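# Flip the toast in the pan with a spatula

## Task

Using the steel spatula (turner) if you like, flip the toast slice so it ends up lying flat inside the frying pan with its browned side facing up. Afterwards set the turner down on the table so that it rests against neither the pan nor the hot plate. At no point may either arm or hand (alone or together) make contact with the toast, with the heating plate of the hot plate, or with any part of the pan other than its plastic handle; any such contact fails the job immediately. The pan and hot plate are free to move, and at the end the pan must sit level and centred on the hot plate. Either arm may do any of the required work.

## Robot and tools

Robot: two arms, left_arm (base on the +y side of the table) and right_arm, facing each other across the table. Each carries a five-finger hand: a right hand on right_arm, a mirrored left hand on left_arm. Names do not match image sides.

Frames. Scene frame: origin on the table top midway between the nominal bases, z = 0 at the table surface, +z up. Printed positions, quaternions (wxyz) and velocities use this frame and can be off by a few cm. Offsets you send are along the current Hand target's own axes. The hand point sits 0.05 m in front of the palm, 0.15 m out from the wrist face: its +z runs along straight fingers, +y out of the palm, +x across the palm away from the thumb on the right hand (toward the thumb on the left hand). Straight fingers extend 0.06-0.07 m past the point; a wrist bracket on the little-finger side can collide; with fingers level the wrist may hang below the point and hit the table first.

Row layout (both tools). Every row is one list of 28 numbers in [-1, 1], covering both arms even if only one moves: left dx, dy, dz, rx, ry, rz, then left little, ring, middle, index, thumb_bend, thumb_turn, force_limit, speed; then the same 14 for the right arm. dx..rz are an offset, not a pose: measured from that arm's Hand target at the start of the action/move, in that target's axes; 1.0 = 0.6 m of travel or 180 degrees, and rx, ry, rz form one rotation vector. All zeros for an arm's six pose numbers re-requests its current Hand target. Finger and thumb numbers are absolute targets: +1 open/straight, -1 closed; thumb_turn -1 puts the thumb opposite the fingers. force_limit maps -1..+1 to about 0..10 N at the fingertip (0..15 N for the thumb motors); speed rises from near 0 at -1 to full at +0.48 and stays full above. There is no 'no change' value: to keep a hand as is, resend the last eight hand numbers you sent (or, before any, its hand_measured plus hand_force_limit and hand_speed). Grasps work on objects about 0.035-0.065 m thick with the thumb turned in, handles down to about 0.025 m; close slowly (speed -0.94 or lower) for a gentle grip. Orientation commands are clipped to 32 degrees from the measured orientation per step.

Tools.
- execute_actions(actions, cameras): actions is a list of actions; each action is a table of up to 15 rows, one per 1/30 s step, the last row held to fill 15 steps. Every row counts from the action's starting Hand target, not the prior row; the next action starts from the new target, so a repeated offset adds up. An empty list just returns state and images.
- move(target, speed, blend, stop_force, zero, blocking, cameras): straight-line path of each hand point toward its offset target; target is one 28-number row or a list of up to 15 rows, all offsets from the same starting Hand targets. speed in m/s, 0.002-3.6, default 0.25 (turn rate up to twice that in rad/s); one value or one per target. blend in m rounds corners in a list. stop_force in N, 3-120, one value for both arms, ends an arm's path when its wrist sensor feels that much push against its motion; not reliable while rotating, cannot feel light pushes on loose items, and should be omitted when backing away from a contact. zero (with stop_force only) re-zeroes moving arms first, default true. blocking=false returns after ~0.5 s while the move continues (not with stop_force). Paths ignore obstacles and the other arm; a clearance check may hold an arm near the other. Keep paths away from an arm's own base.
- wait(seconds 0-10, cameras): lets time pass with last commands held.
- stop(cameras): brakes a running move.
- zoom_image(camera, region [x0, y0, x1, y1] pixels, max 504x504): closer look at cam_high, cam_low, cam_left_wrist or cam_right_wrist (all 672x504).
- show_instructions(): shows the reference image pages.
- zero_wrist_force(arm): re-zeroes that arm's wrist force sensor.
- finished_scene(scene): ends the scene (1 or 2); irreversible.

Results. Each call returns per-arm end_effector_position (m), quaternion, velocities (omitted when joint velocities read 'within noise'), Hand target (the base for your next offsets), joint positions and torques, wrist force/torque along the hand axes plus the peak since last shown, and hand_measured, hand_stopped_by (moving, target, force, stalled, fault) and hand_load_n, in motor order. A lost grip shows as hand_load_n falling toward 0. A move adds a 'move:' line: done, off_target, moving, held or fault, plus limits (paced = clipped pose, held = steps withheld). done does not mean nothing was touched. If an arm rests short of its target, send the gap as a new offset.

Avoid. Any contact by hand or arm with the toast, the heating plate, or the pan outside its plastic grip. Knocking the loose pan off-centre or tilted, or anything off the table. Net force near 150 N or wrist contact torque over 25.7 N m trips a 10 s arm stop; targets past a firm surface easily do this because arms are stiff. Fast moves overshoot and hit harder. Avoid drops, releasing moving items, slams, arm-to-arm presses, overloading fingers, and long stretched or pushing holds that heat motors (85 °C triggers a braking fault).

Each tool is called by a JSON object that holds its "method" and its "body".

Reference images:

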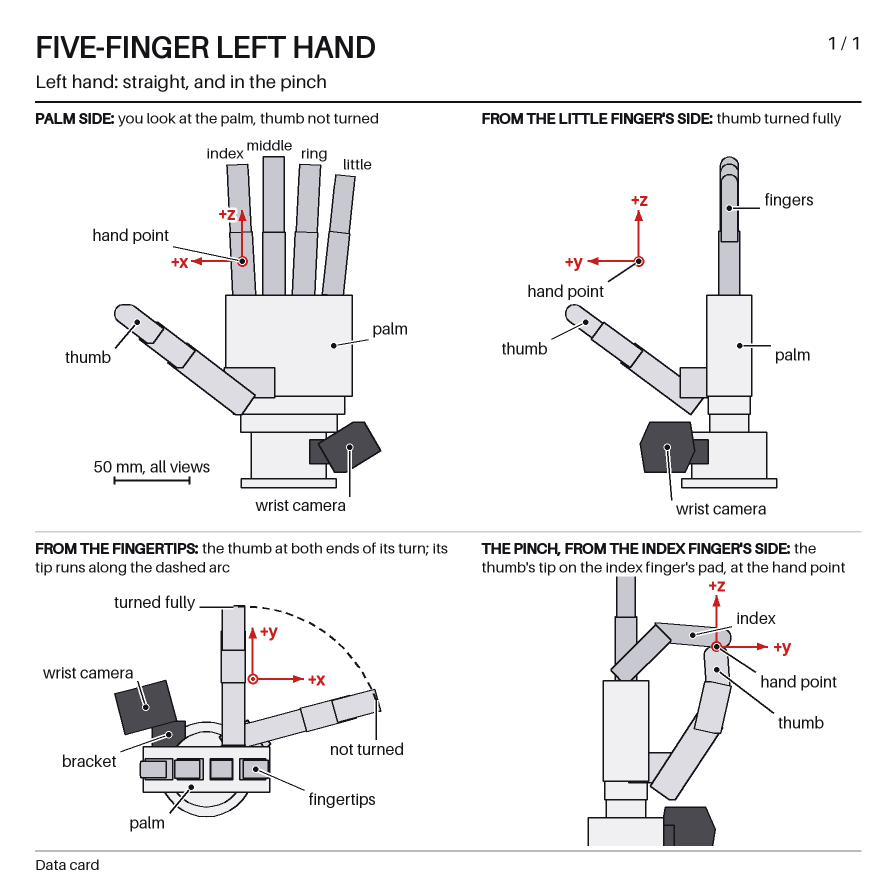

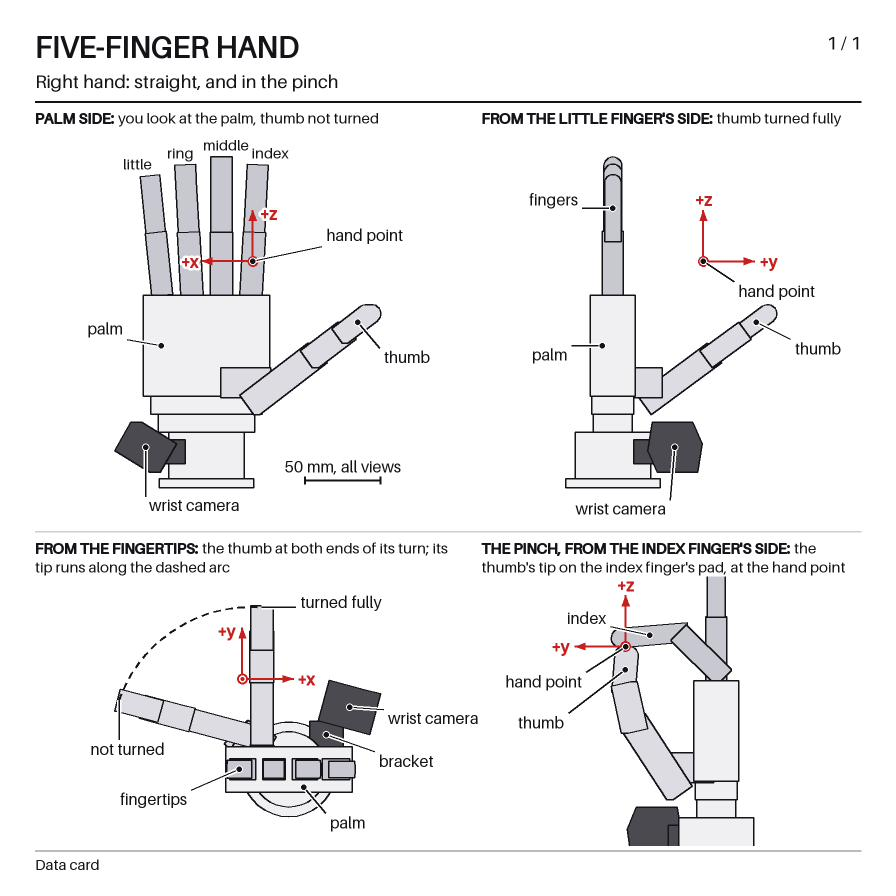

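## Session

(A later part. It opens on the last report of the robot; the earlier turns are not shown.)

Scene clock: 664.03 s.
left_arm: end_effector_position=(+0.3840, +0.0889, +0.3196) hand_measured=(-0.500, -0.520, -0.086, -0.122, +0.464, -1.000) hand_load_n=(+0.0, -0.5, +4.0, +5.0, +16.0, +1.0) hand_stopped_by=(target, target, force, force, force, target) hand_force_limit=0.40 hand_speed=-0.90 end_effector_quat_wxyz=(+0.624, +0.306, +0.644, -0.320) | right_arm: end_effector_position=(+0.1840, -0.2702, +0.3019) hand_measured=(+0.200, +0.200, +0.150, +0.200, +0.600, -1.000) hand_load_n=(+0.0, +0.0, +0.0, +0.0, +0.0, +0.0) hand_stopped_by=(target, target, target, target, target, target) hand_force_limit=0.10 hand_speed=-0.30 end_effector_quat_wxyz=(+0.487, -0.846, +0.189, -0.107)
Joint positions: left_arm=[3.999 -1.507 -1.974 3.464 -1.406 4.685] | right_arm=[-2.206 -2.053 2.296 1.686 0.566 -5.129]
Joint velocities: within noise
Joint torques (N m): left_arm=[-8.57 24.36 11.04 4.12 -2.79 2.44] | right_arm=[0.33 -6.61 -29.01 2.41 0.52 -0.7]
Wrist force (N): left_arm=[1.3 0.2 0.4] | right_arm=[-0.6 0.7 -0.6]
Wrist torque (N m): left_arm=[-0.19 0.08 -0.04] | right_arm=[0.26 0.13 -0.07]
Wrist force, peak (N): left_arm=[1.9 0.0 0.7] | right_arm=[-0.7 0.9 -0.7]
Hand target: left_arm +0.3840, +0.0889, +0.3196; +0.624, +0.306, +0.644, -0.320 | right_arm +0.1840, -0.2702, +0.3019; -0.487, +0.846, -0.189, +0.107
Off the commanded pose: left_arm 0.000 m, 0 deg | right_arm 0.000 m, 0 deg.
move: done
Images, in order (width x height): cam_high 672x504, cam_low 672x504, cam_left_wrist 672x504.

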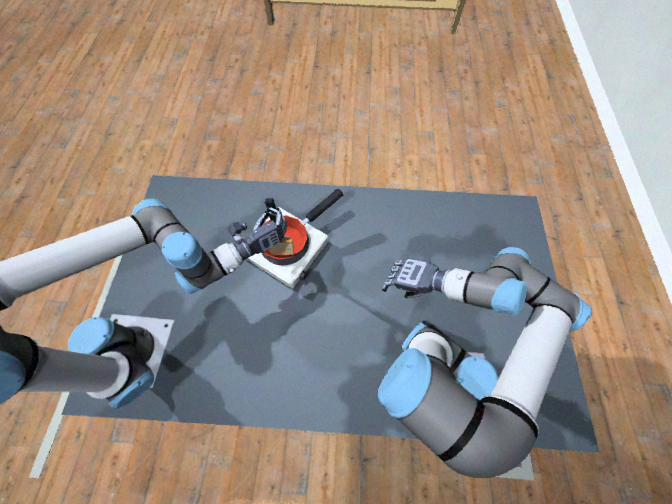

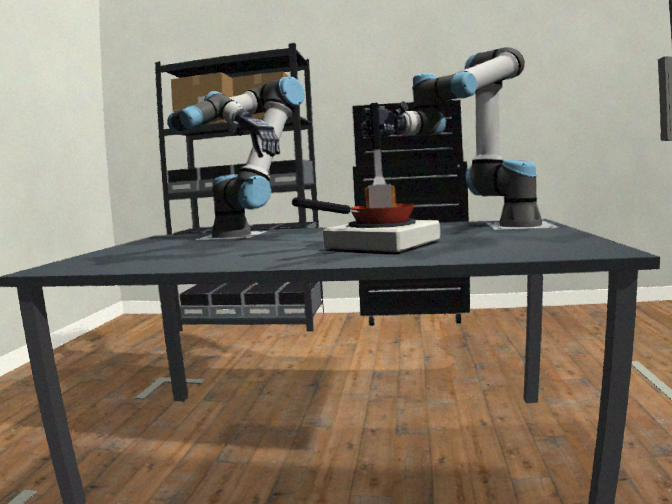

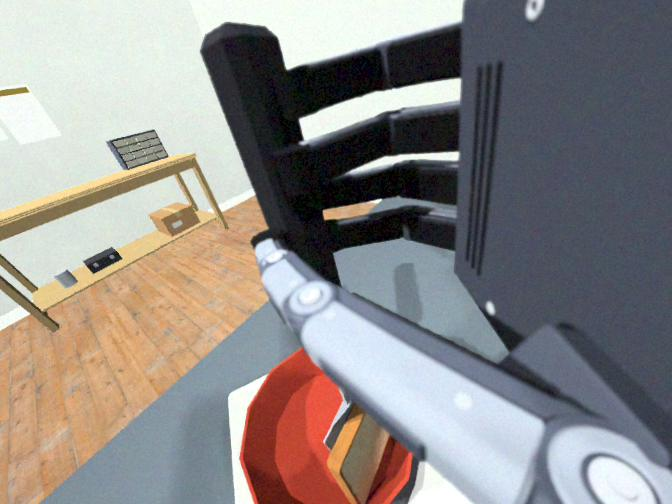

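{"method": "move", "body": {"target": [0.0058,-0.0359,-0.0208,0,-0.0167,0.0289,-0.5,-0.52,-0.35,-0.35,0.0,-1,0.4,-0.9,0,0,0,0,0,0,0.2,0.2,0.15,0.2,0.6,-1,0.1,-0.3], "speed": 0.02, "stop_force": 5, "cameras": ["cam_high", "cam_low", "cam_left_wrist"]}}

{"method": "zoom_image", "body": {"camera": "cam_left_wrist", "region": [310, 390, 430, 504]}}

{"method": "zoom_image", "body": {"camera": "cam_low", "region": [355, 170, 415, 230]}}

{"method": "zoom_image", "body": {"camera": "cam_high", "region": [255, 200, 315, 280]}}

Scene clock: 675.90 s.
left_arm: end_effector_position=(+0.3592, +0.0856, +0.3170) hand_measured=(-0.500, -0.520, -0.086, -0.122, +0.464, -1.000) hand_load_n=(+0.0, -0.5, +4.0, +5.0, +16.0, +1.0) hand_stopped_by=(target, target, force, force, force, target) hand_force_limit=0.40 hand_speed=-0.90 end_effector_quat_wxyz=(+0.655, +0.326, +0.613, -0.299) | right_arm: end_effector_position=(+0.1840, -0.2702, +0.3019) hand_measured=(+0.200, +0.200, +0.150, +0.200, +0.600, -1.000) hand_load_n=(+0.0, +0.0, +0.0, +0.0, +0.0, +0.0) hand_stopped_by=(target, target, target, target, target, target) hand_force_limit=0.10 hand_speed=-0.30 end_effector_quat_wxyz=(+0.487, -0.846, +0.189, -0.107)
Joint positions: left_arm=[3.934 -1.494 -2.044 3.574 -1.47 4.769] | right_arm=[-2.206 -2.053 2.296 1.686 0.566 -5.129]
Joint velocities: within noise
Joint torques (N m): left_arm=[-7.93 24.2 9.14 4.52 -2.95 2.46] | right_arm=[1.16 -6.39 -29.15 2.42 0.5 -0.57]
Wrist force (N): left_arm=[1.0 0.4 0.5] | right_arm=[-0.4 0.7 -0.6]
Wrist torque (N m): left_arm=[-0.18 0.14 -0.09] | right_arm=[0.25 0.09 -0.05]
Wrist force, peak (N): left_arm=[1.7 0.2 0.9] | right_arm=[-0.7 1.0 -0.6]
Hand target: left_arm +0.3592, +0.0856, +0.3170; +0.655, +0.326, +0.613, -0.299 | right_arm +0.1840, -0.2702, +0.3019; -0.487, +0.846, -0.189, +0.107
Off the commanded pose: left_arm 0.000 m, 0 deg | right_arm 0.000 m, 0 deg.
move: done
Images, in order (width x height): cam_high 672x504, cam_low 672x504, cam_left_wrist 672x504.

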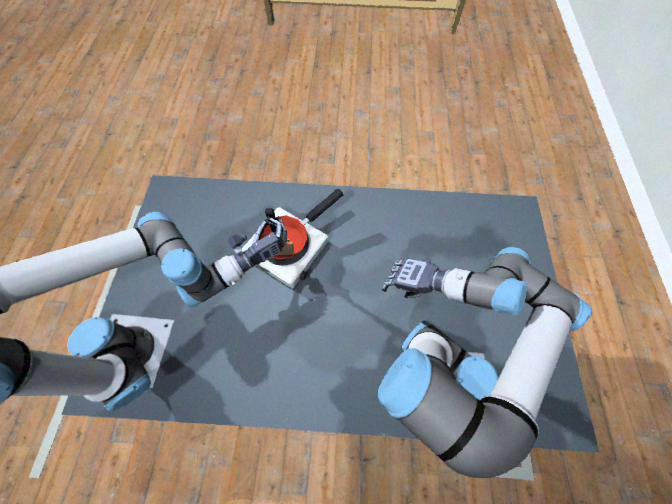

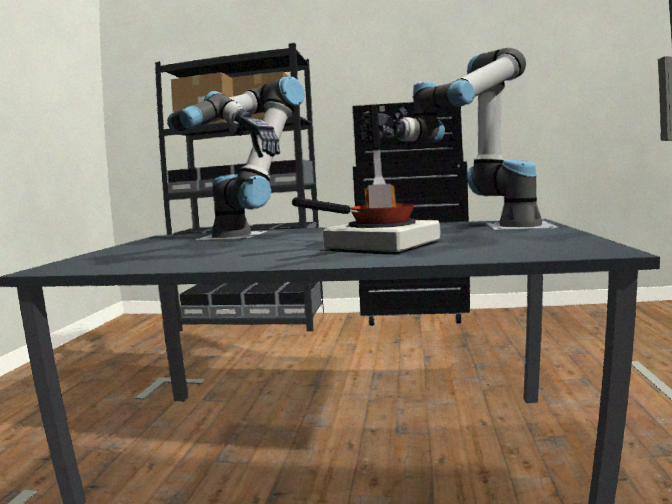

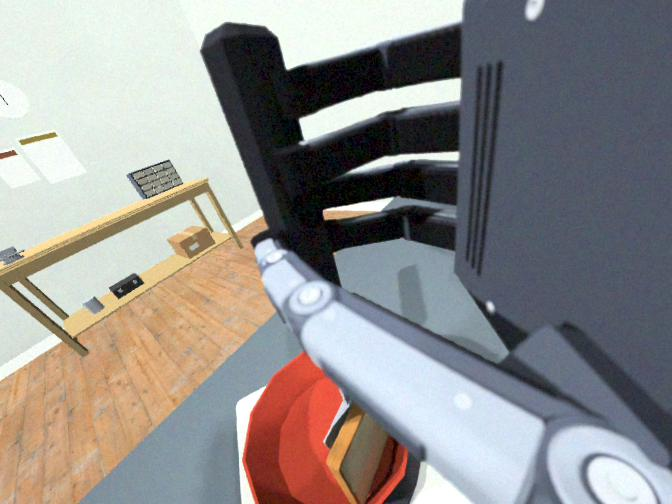

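Scaled by 4.200.

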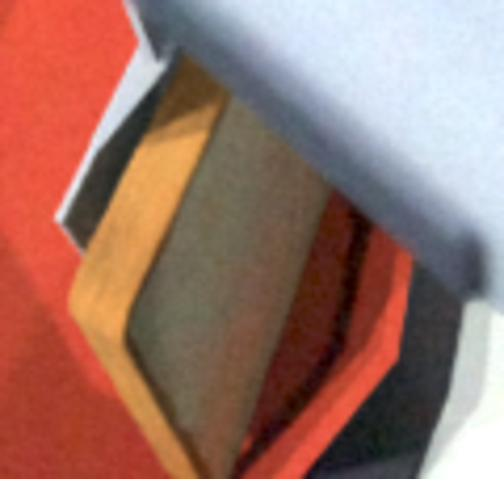

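Scaled by 8.400.

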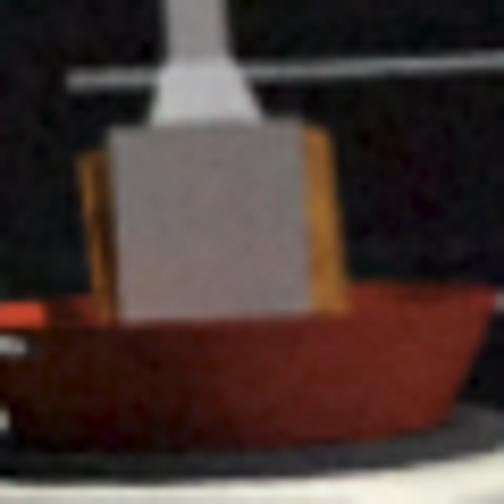

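Scaled by 6.300.

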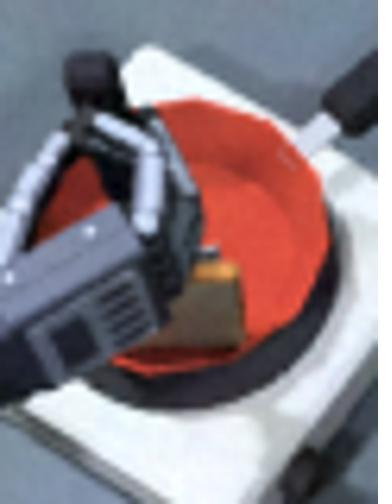

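{"method": "move", "body": {"target": [0.0118,-0.0598,-0.0345,0,-0.0278,0.0481,-0.5,-0.52,-0.35,-0.35,0.0,-1,0.4,-0.9,0,0,0,0,0,0,0.2,0.2,0.15,0.2,0.6,-1,0.1,-0.3], "speed": 0.025, "stop_force": 5, "cameras": ["cam_high", "cam_low", "cam_left_wrist"]}}

{"method": "zoom_image", "body": {"camera": "cam_left_wrist", "region": [310, 390, 430, 504]}}

{"method": "zoom_image", "body": {"camera": "cam_low", "region": [355, 170, 415, 230]}}

{"method": "zoom_image", "body": {"camera": "cam_high", "region": [255, 200, 315, 280]}}

Scene clock: 685.53 s.
left_arm: end_effector_position=(+0.3187, +0.0803, +0.3070) hand_measured=(-0.500, -0.520, -0.086, -0.122, +0.464, -1.000) hand_load_n=(+0.0, -1.0, +4.0, +5.0, +16.0, +1.0) hand_stopped_by=(target, target, force, force, force, target) hand_force_limit=0.40 hand_speed=-0.90 end_effector_quat_wxyz=(+0.701, +0.358, +0.557, -0.263) | right_arm: end_effector_position=(+0.1840, -0.2702, +0.3019) hand_measured=(+0.200, +0.200, +0.150, +0.200, +0.600, -1.000) hand_load_n=(+0.0, +0.0, +0.0, +0.0, +0.0, +0.0) hand_stopped_by=(target, target, target, target, target, target) hand_force_limit=0.10 hand_speed=-0.30 end_effector_quat_wxyz=(+0.487, -0.846, +0.189, -0.107)
Joint positions: left_arm=[3.828 -1.503 -2.155 3.78 -1.564 4.924] | right_arm=[-2.206 -2.053 2.296 1.686 0.566 -5.129]
Joint velocities: within noise
Joint torques (N m): left_arm=[-8.4 8.93 9.42 4.64 -2.79 2.67] | right_arm=[1.1 -6.38 -29.4 2.37 0.57 -0.59]
Wrist force (N): left_arm=[1.4 0.1 0.5] | right_arm=[-0.5 0.8 -0.4]
Wrist torque (N m): left_arm=[-0.21 0.07 -0.03] | right_arm=[0.27 0.09 -0.06]
Wrist force, peak (N): left_arm=[1.8 0.1 0.7] | right_arm=[-0.7 0.8 -0.9]
Hand target: left_arm +0.3187, +0.0803, +0.3070; +0.701, +0.358, +0.557, -0.263 | right_arm +0.1840, -0.2702, +0.3019; -0.487, +0.846, -0.189, +0.107
Off the commanded pose: left_arm 0.000 m, 0 deg | right_arm 0.000 m, 0 deg.
move: done
Images, in order (width x height): cam_high 672x504, cam_low 672x504, cam_left_wrist 672x504.

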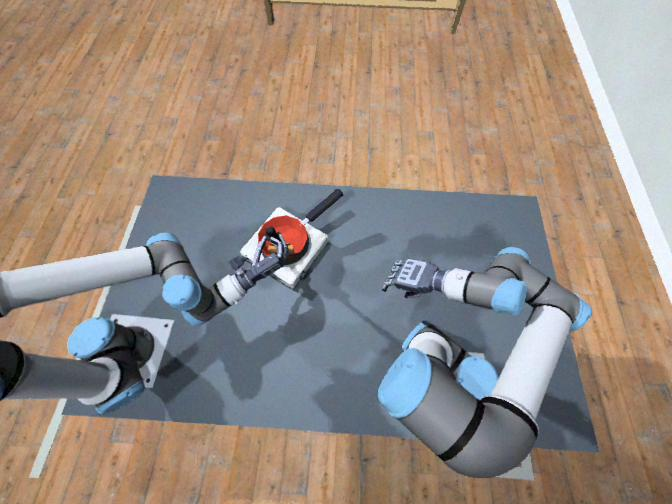

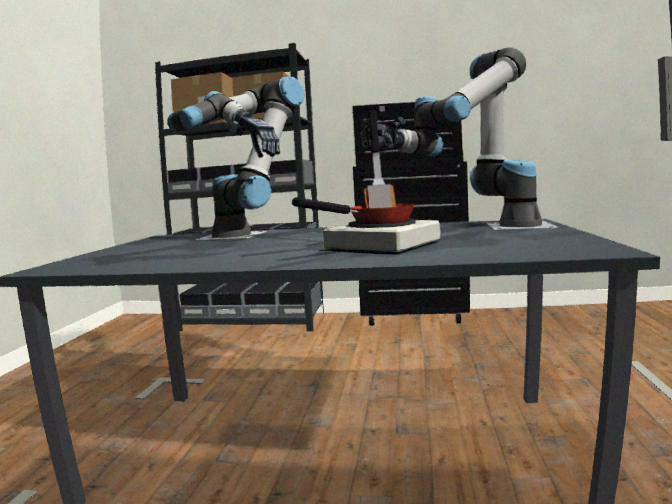

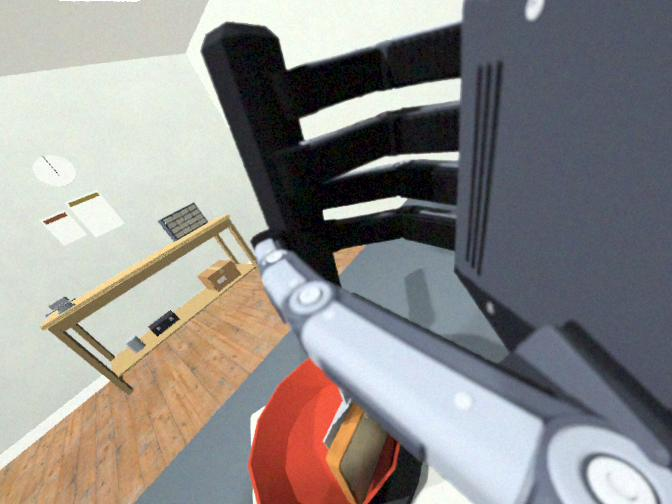

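Scaled by 4.200.

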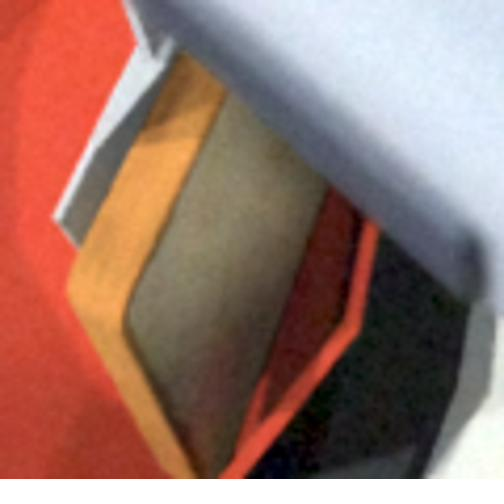

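Scaled by 8.400.

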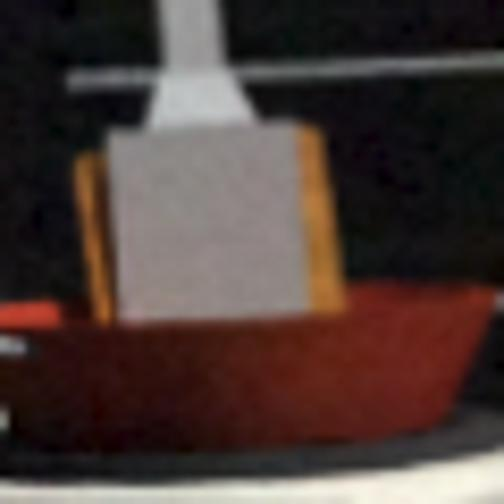

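Scaled by 6.300.

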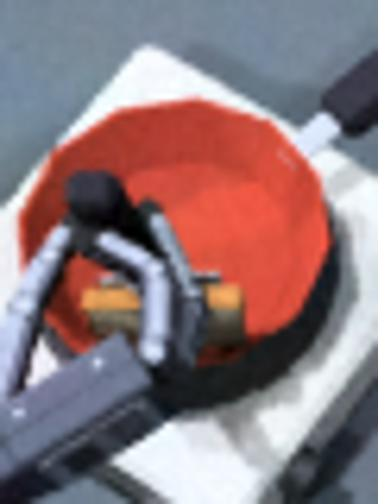

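{"method": "move", "body": {"target": [0.0085,-0.048,-0.0277,0,-0.0222,0.0385,-0.5,-0.52,-0.35,-0.35,0.0,-1,0.4,-0.9,0,0,0,0,0,0,0.2,0.2,0.15,0.2,0.6,-1,0.1,-0.3], "speed": 0.025, "stop_force": 5, "cameras": ["cam_high", "cam_low", "cam_left_wrist"]}}

{"method": "zoom_image", "body": {"camera": "cam_left_wrist", "region": [310, 390, 430, 504]}}

{"method": "zoom_image", "body": {"camera": "cam_low", "region": [355, 170, 415, 230]}}

{"method": "zoom_image", "body": {"camera": "cam_high", "region": [255, 200, 315, 280]}}

Scene clock: 695.57 s.
left_arm: end_effector_position=(+0.2880, +0.0763, +0.2940) hand_measured=(-0.500, -0.520, -0.086, -0.122, +0.464, -1.000) hand_load_n=(+0.0, -2.0, +3.5, +5.0, +17.0, +1.0) hand_stopped_by=(target, target, force, force, force, target) hand_force_limit=0.40 hand_speed=-0.90 end_effector_quat_wxyz=(+0.735, +0.382, +0.510, -0.232) | right_arm: end_effector_position=(+0.1840, -0.2702, +0.3019) hand_measured=(+0.200, +0.200, +0.150, +0.200, +0.600, -1.000) hand_load_n=(+0.0, +0.0, +0.0, +0.0, +0.0, +0.0) hand_stopped_by=(target, target, target, target, target, target) hand_force_limit=0.10 hand_speed=-0.30 end_effector_quat_wxyz=(+0.487, -0.846, +0.189, -0.107)
Joint positions: left_arm=[3.752 -1.542 -2.237 3.969 -1.62 5.059] | right_arm=[-2.206 -2.053 2.296 1.686 0.566 -5.129]
Joint velocities: within noise
Joint torques (N m): left_arm=[-8.6 8.78 6.27 4.79 -2.77 2.49] | right_arm=[2.21 -6.51 -28.94 2.44 0.46 -0.44]
Wrist force (N): left_arm=[1.6 0.6 0.7] | right_arm=[-0.6 0.7 -0.5]
Wrist torque (N m): left_arm=[-0.15 0.00 0.00] | right_arm=[0.26 0.11 -0.06]
Wrist force, peak (N): left_arm=[1.7 0.7 0.9] | right_arm=[-0.9 0.8 -0.6]
Hand target: left_arm +0.2880, +0.0763, +0.2940; +0.735, +0.382, +0.510, -0.232 | right_arm +0.1840, -0.2702, +0.3019; -0.487, +0.846, -0.189, +0.107
Off the commanded pose: left_arm 0.000 m, 0 deg | right_arm 0.000 m, 0 deg.
move: done
Images, in order (width x height): cam_high 672x504, cam_low 672x504, cam_left_wrist 672x504.

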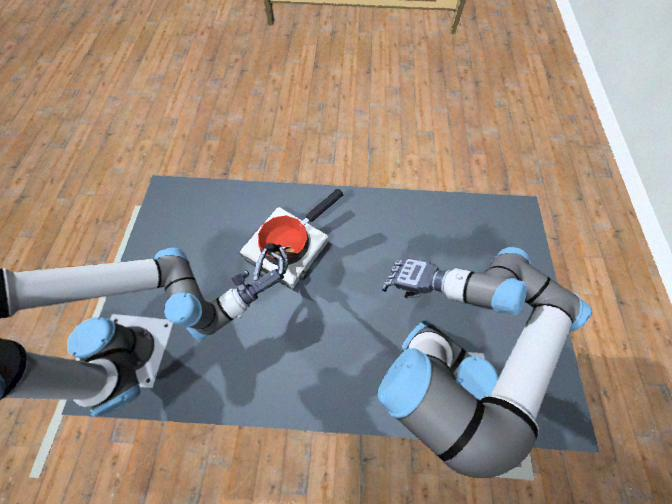

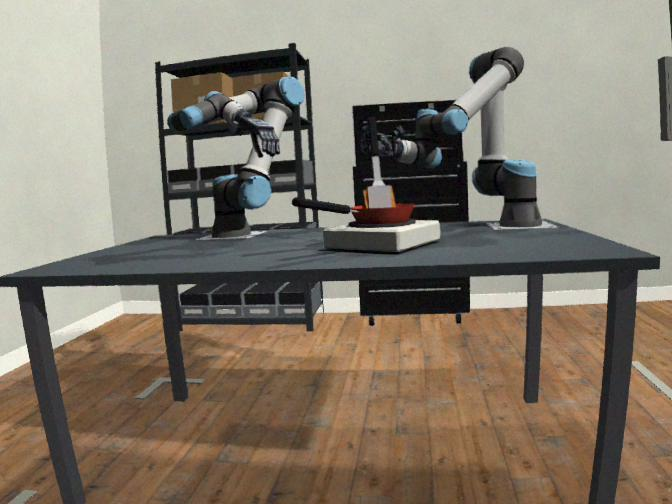

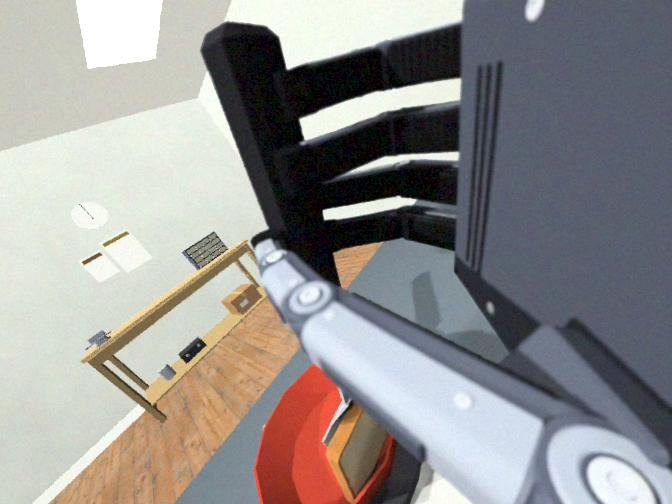

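Scaled by 4.200.

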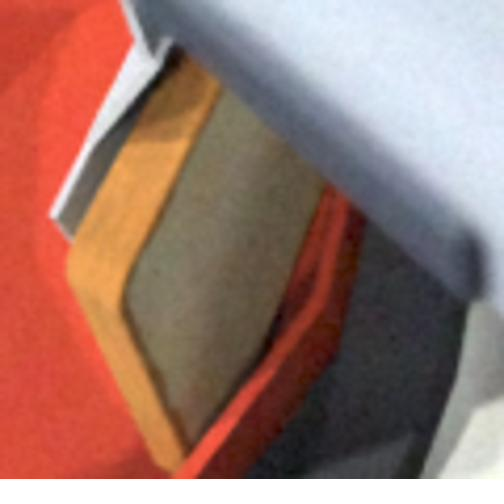

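Scaled by 8.400.

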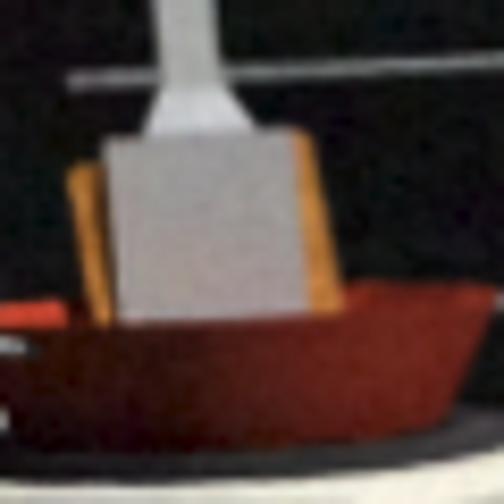

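Scaled by 6.300.

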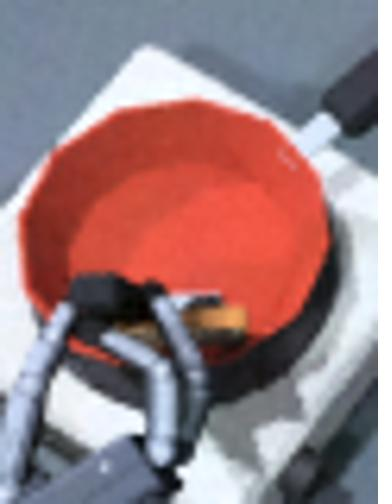

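{"method": "move", "body": {"target": [-0.0648,0.0537,0.031,0,0,0,-0.5,-0.52,-0.35,-0.35,0.0,-1,0.4,-0.9,0,0,0,0,0,0,0.2,0.2,0.15,0.2,0.6,-1,0.1,-0.3], "speed": 0.03, "cameras": ["cam_high", "cam_low", "cam_left_wrist"]}}

{"method": "zoom_image", "body": {"camera": "cam_left_wrist", "region": [230, 340, 430, 504]}}

{"method": "zoom_image", "body": {"camera": "cam_low", "region": [340, 150, 440, 230]}}

{"method": "zoom_image", "body": {"camera": "cam_high", "region": [255, 200, 315, 280]}}

Scene clock: 702.70 s.
left_arm: end_effector_position=(+0.3077, +0.0789, +0.3439) hand_measured=(-0.500, -0.520, -0.086, -0.122, +0.464, -1.000) hand_load_n=(+0.0, +0.0, +5.5, +5.0, +14.5, +0.0) hand_stopped_by=(target, target, force, force, force, target) hand_force_limit=0.40 hand_speed=-0.90 end_effector_quat_wxyz=(+0.735, +0.382, +0.510, -0.232) | right_arm: end_effector_position=(+0.1840, -0.2702, +0.3019) hand_measured=(+0.200, +0.200, +0.150, +0.200, +0.600, -1.000) hand_load_n=(+0.0, +0.0, +0.0, +0.0, +0.5, +0.0) hand_stopped_by=(target, target, target, target, target, target) hand_force_limit=0.10 hand_speed=-0.30 end_effector_quat_wxyz=(+0.487, -0.846, +0.189, -0.107)
Joint positions: left_arm=[3.807 -1.47 -2.153 3.812 -1.566 5.048] | right_arm=[-2.206 -2.053 2.296 1.686 0.566 -5.129]
Joint velocities: within noise
Joint torques (N m): left_arm=[9.33 24.17 36.9 -0.55 2.79 -2.5] | right_arm=[2 -5.91 -28.61 2.39 0.52 -0.46]
Wrist force (N): left_arm=[1.6 -0.2 0.1] | right_arm=[-0.6 0.7 -0.4]
Wrist torque (N m): left_arm=[-0.17 0.10 -0.16] | right_arm=[0.26 0.11 -0.07]
Wrist force, peak (N): left_arm=[2.1 0.3 0.8] | right_arm=[-0.8 0.8 -0.7]
Hand target: left_arm +0.3077, +0.0789, +0.3440; +0.735, +0.382, +0.510, -0.232 | right_arm +0.1840, -0.2702, +0.3019; -0.487, +0.846, -0.189, +0.107
Off the commanded pose: left_arm 0.000 m, 0 deg | right_arm 0.000 m, 0 deg.
move: done
Images, in order (width x height): cam_high 672x504, cam_low 672x504, cam_left_wrist 672x504.

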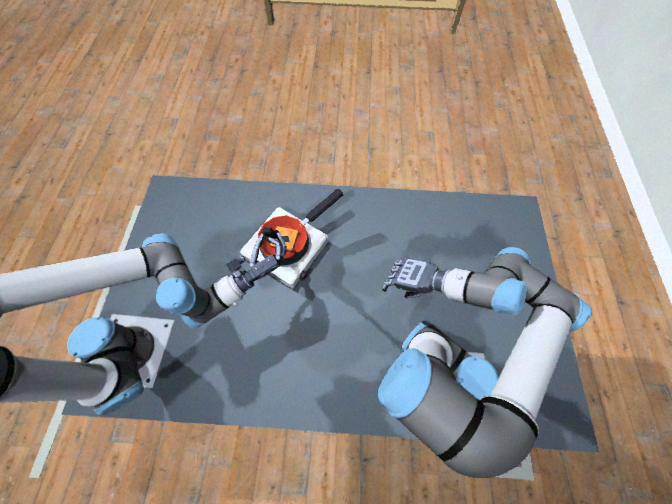

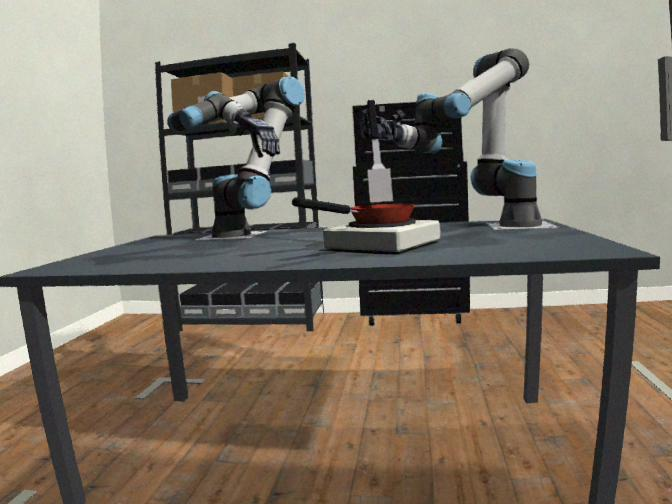

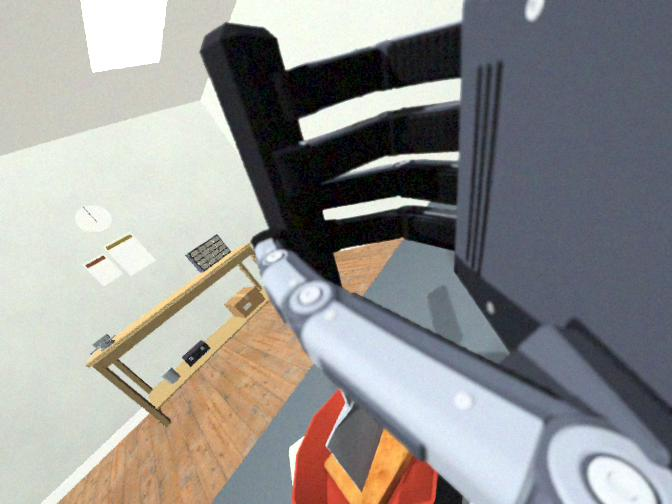

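Scaled by 2.520.

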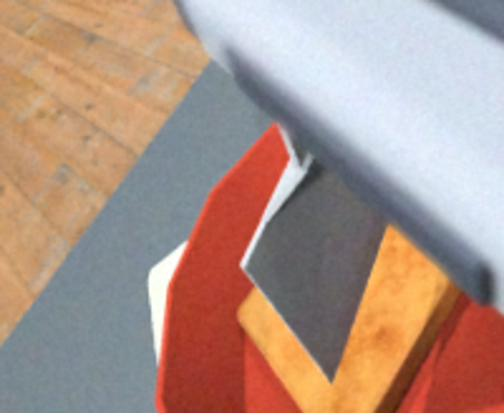

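Scaled by 5.040.

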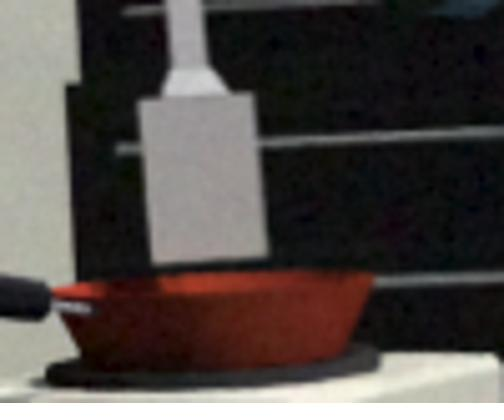

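Scaled by 6.300.

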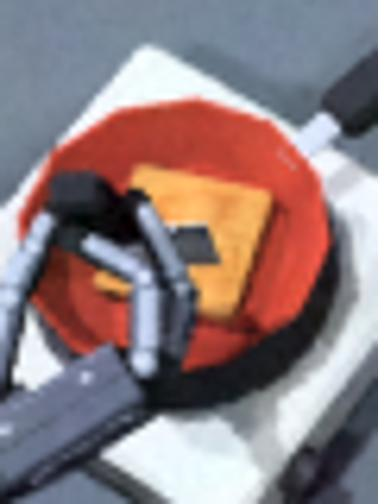

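{"method": "move", "body": {"target": [[0.0277,0.2172,0.1253,0,0.0861,-0.1491,-0.5,-0.52,-0.35,-0.35,0.0,-1,0.4,-0.9,0,0,0,0,0,0,0.2,0.2,0.15,0.2,0.6,-1,0.1,-0.3],[0.1515,0.4635,0.2676,0,0.1722,-0.2983,-0.5,-0.52,-0.35,-0.35,0.0,-1,0.4,-0.9,0,0,0,0,0,0,0.2,0.2,0.15,0.2,0.6,-1,0.1,-0.3]], "speed": 0.12, "blend": 0.02}}

{"method": "zoom_image", "body": {"camera": "cam_high", "region": [220, 190, 350, 290]}}

{"method": "zoom_image", "body": {"camera": "cam_low", "region": [310, 180, 450, 260]}}

Scene clock: 717.83 s.
left_arm: end_effector_position=(+0.6366, +0.1220, +0.3802) hand_measured=(-0.500, -0.520, -0.086, -0.122, +0.464, -1.000) hand_load_n=(+0.0, -2.0, +5.0, +5.5, +15.5, +0.0) hand_stopped_by=(target, target, force, force, force, target) hand_force_limit=0.40 hand_speed=-0.90 end_effector_quat_wxyz=(+0.395, +0.160, +0.797, -0.429) | right_arm: end_effector_position=(+0.1840, -0.2702, +0.3019) hand_measured=(+0.200, +0.200, +0.150, +0.200, +0.600, -1.000) hand_load_n=(+0.0, +0.0, +0.0, +0.0, +0.0, +0.0) hand_stopped_by=(target, target, target, target, target, target) hand_force_limit=0.10 hand_speed=-0.30 end_effector_quat_wxyz=(+0.487, -0.846, +0.189, -0.107)
Joint positions: left_arm=[4.444 -2.033 -0.94 2.552 -0.899 4.357] | right_arm=[-2.206 -2.053 2.296 1.686 0.566 -5.129]
Joint velocities: within noise
Joint torques (N m): left_arm=[8.63 32.58 35.32 -2.2 2.99 2.19] | right_arm=[2.51 -5.81 -28.7 2.33 0.63 -0.4]
Wrist force (N): left_arm=[0.9 0.2 1.4] | right_arm=[-0.4 0.6 -0.5]
Wrist torque (N m): left_arm=[-0.26 0.03 0.24] | right_arm=[0.24 0.08 -0.06]
Wrist force, peak (N): left_arm=[2.0 -0.1 0.6] | right_arm=[-0.6 1.0 -0.8]
Hand target: left_arm +0.6367, +0.1220, +0.3802; +0.395, +0.160, +0.797, -0.429 | right_arm +0.1840, -0.2702, +0.3019; -0.487, +0.846, -0.189, +0.107
Off the commanded pose: left_arm 0.000 m, 0 deg | right_arm 0.000 m, 0 deg.
move: done

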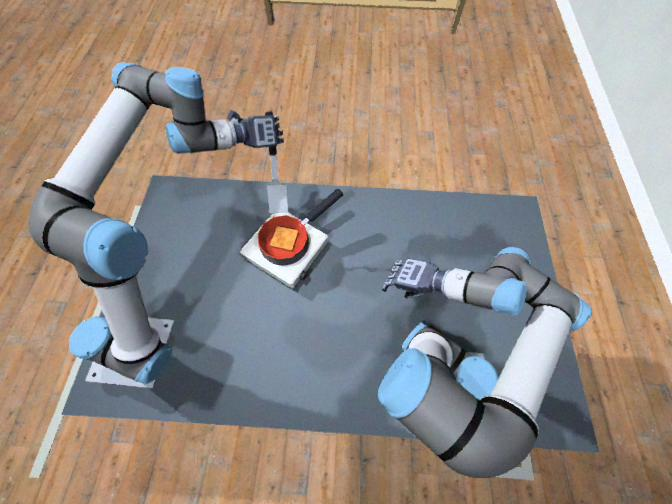

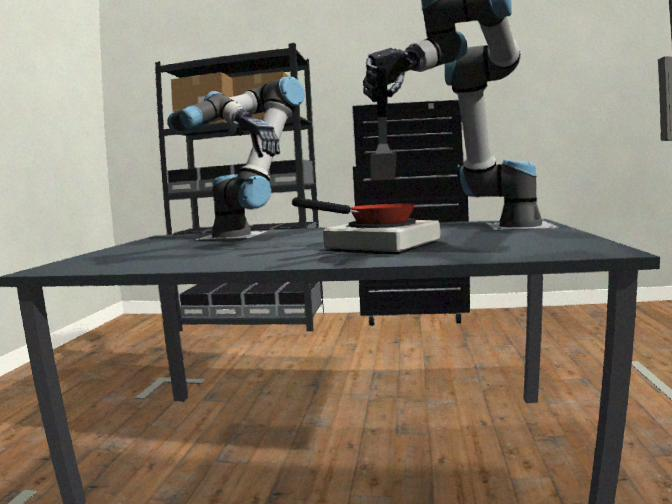

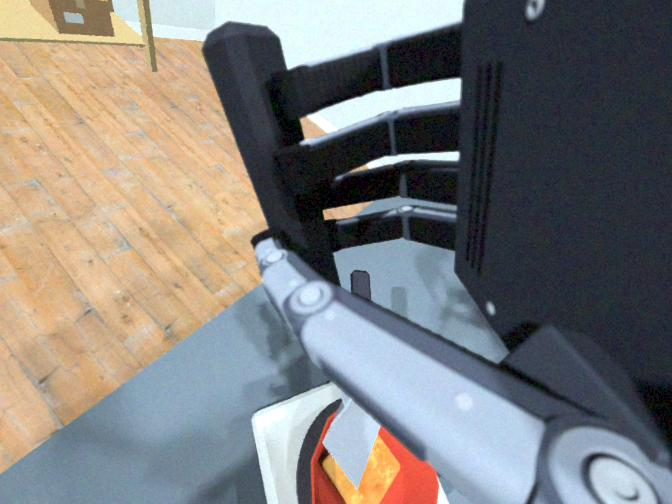

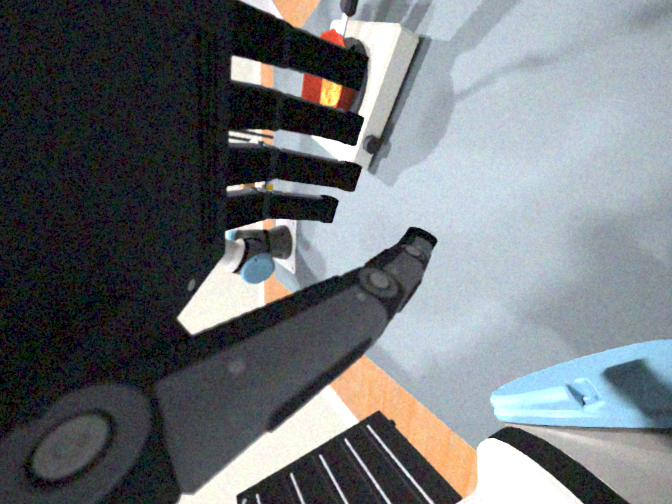

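Scaled by 3.877.

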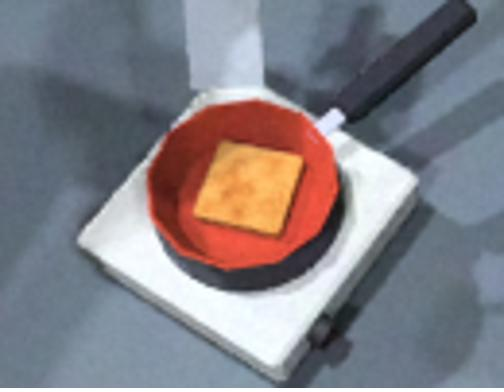

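Scaled by 3.600.

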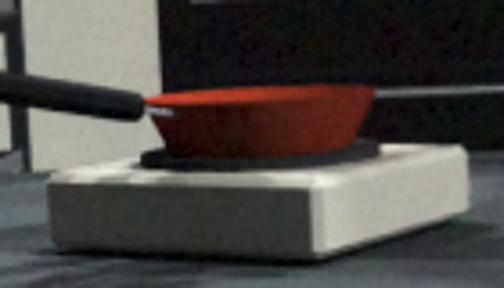

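{"method": "move", "body": {"target": [[0.014,0.1367,-0.27,-0.1277,-0.0928,-0.0536,-0.5,-0.52,-0.35,-0.35,0.0,-1,0.4,-0.9,0,0,0,0,0,0,0.2,0.2,0.15,0.2,0.6,-1,0.1,-0.3],[0.182,0.1237,-0.5442,-0.2575,-0.1871,-0.108,-0.5,-0.52,-0.35,-0.35,0.0,-1,0.4,-0.9,0,0,0,0,0,0,0.2,0.2,0.15,0.2,0.6,-1,0.1,-0.3]], "speed": 0.15, "blend": 0.03}}

Scene clock: 732.90 s.
left_arm: end_effector_position=(+0.4504, +0.4202, +0.3599) hand_measured=(-0.500, -0.520, -0.086, -0.122, +0.464, -1.000) hand_load_n=(+0.0, -2.0, +5.0, +5.0, +15.5, -0.5) hand_stopped_by=(target, target, force, force, force, target) hand_force_limit=0.40 hand_speed=-0.90 end_effector_quat_wxyz=(-0.557, +0.264, -0.769, +0.171) | right_arm: end_effector_position=(+0.1840, -0.2702, +0.3019) hand_measured=(+0.200, +0.200, +0.150, +0.200, +0.600, -1.000) hand_load_n=(+0.0, +0.5, +0.0, +0.0, +0.0, +0.0) hand_stopped_by=(target, target, target, target, target, target) hand_force_limit=0.10 hand_speed=-0.30 end_effector_quat_wxyz=(+0.487, -0.846, +0.189, -0.107)
Joint positions: left_arm=[4.47 -1.321 -1.777 2.757 -1.866 3.98] | right_arm=[-2.206 -2.053 2.296 1.686 0.566 -5.129]
Joint velocities: within noise
Joint torques (N m): left_arm=[-6.88 17.63 9.82 -1.5 -3.05 -2.71] | right_arm=[3.29 -5.87 -28.8 2.23 0.62 -0.35]
Wrist force (N): left_arm=[0.8 0.0 1.9] | right_arm=[-0.4 0.8 -0.3]
Wrist torque (N m): left_arm=[-0.35 0.05 0.19] | right_arm=[0.26 0.08 -0.05]
Wrist force, peak (N): left_arm=[1.1 0.0 2.2] | right_arm=[-0.6 0.8 -1.1]
Hand target: left_arm +0.4503, +0.4202, +0.3599; +0.557, -0.264, +0.769, -0.171 | right_arm +0.1840, -0.2702, +0.3019; -0.487, +0.846, -0.189, +0.107
Off the commanded pose: left_arm 0.000 m, 0 deg | right_arm 0.000 m, 0 deg.
move: done

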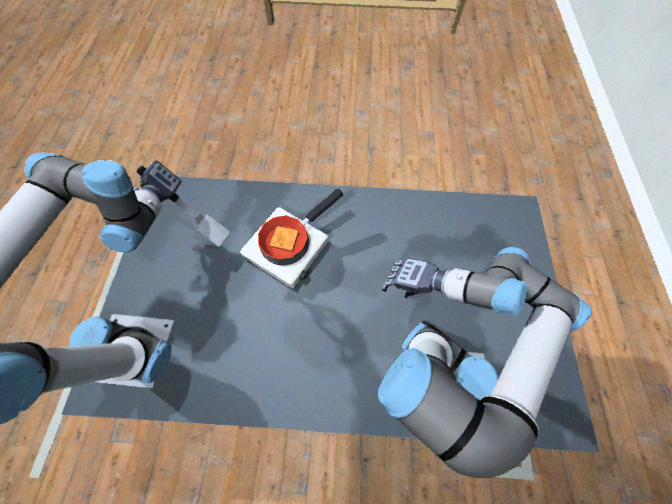

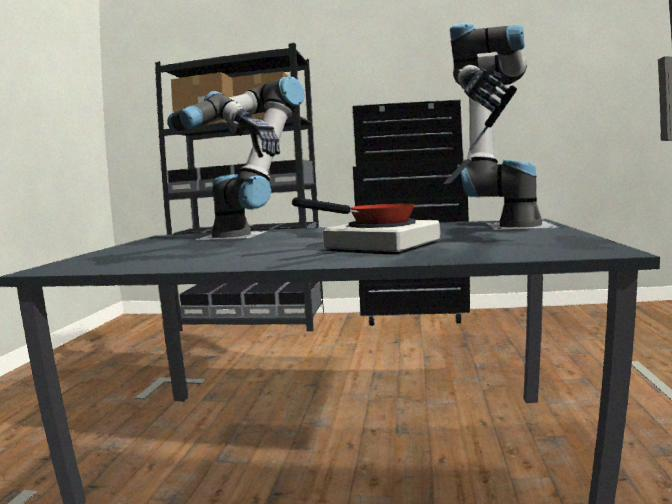

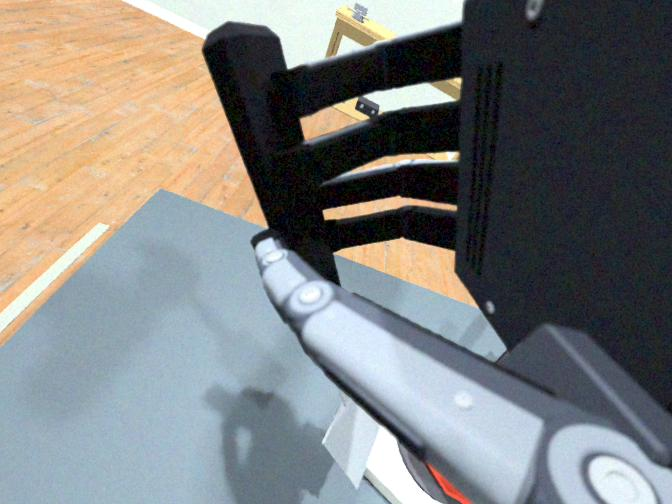

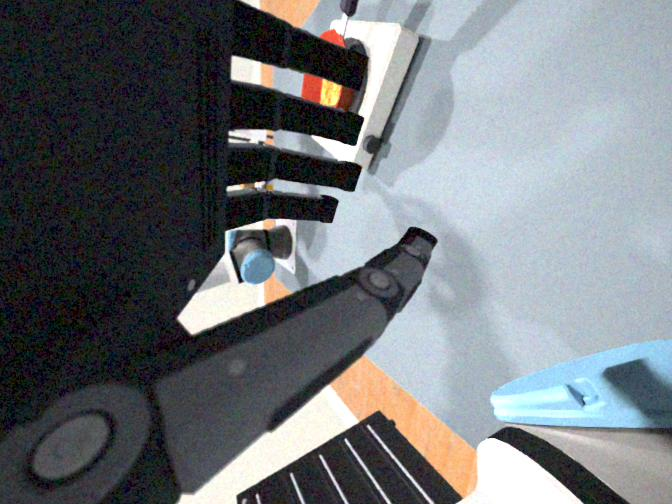

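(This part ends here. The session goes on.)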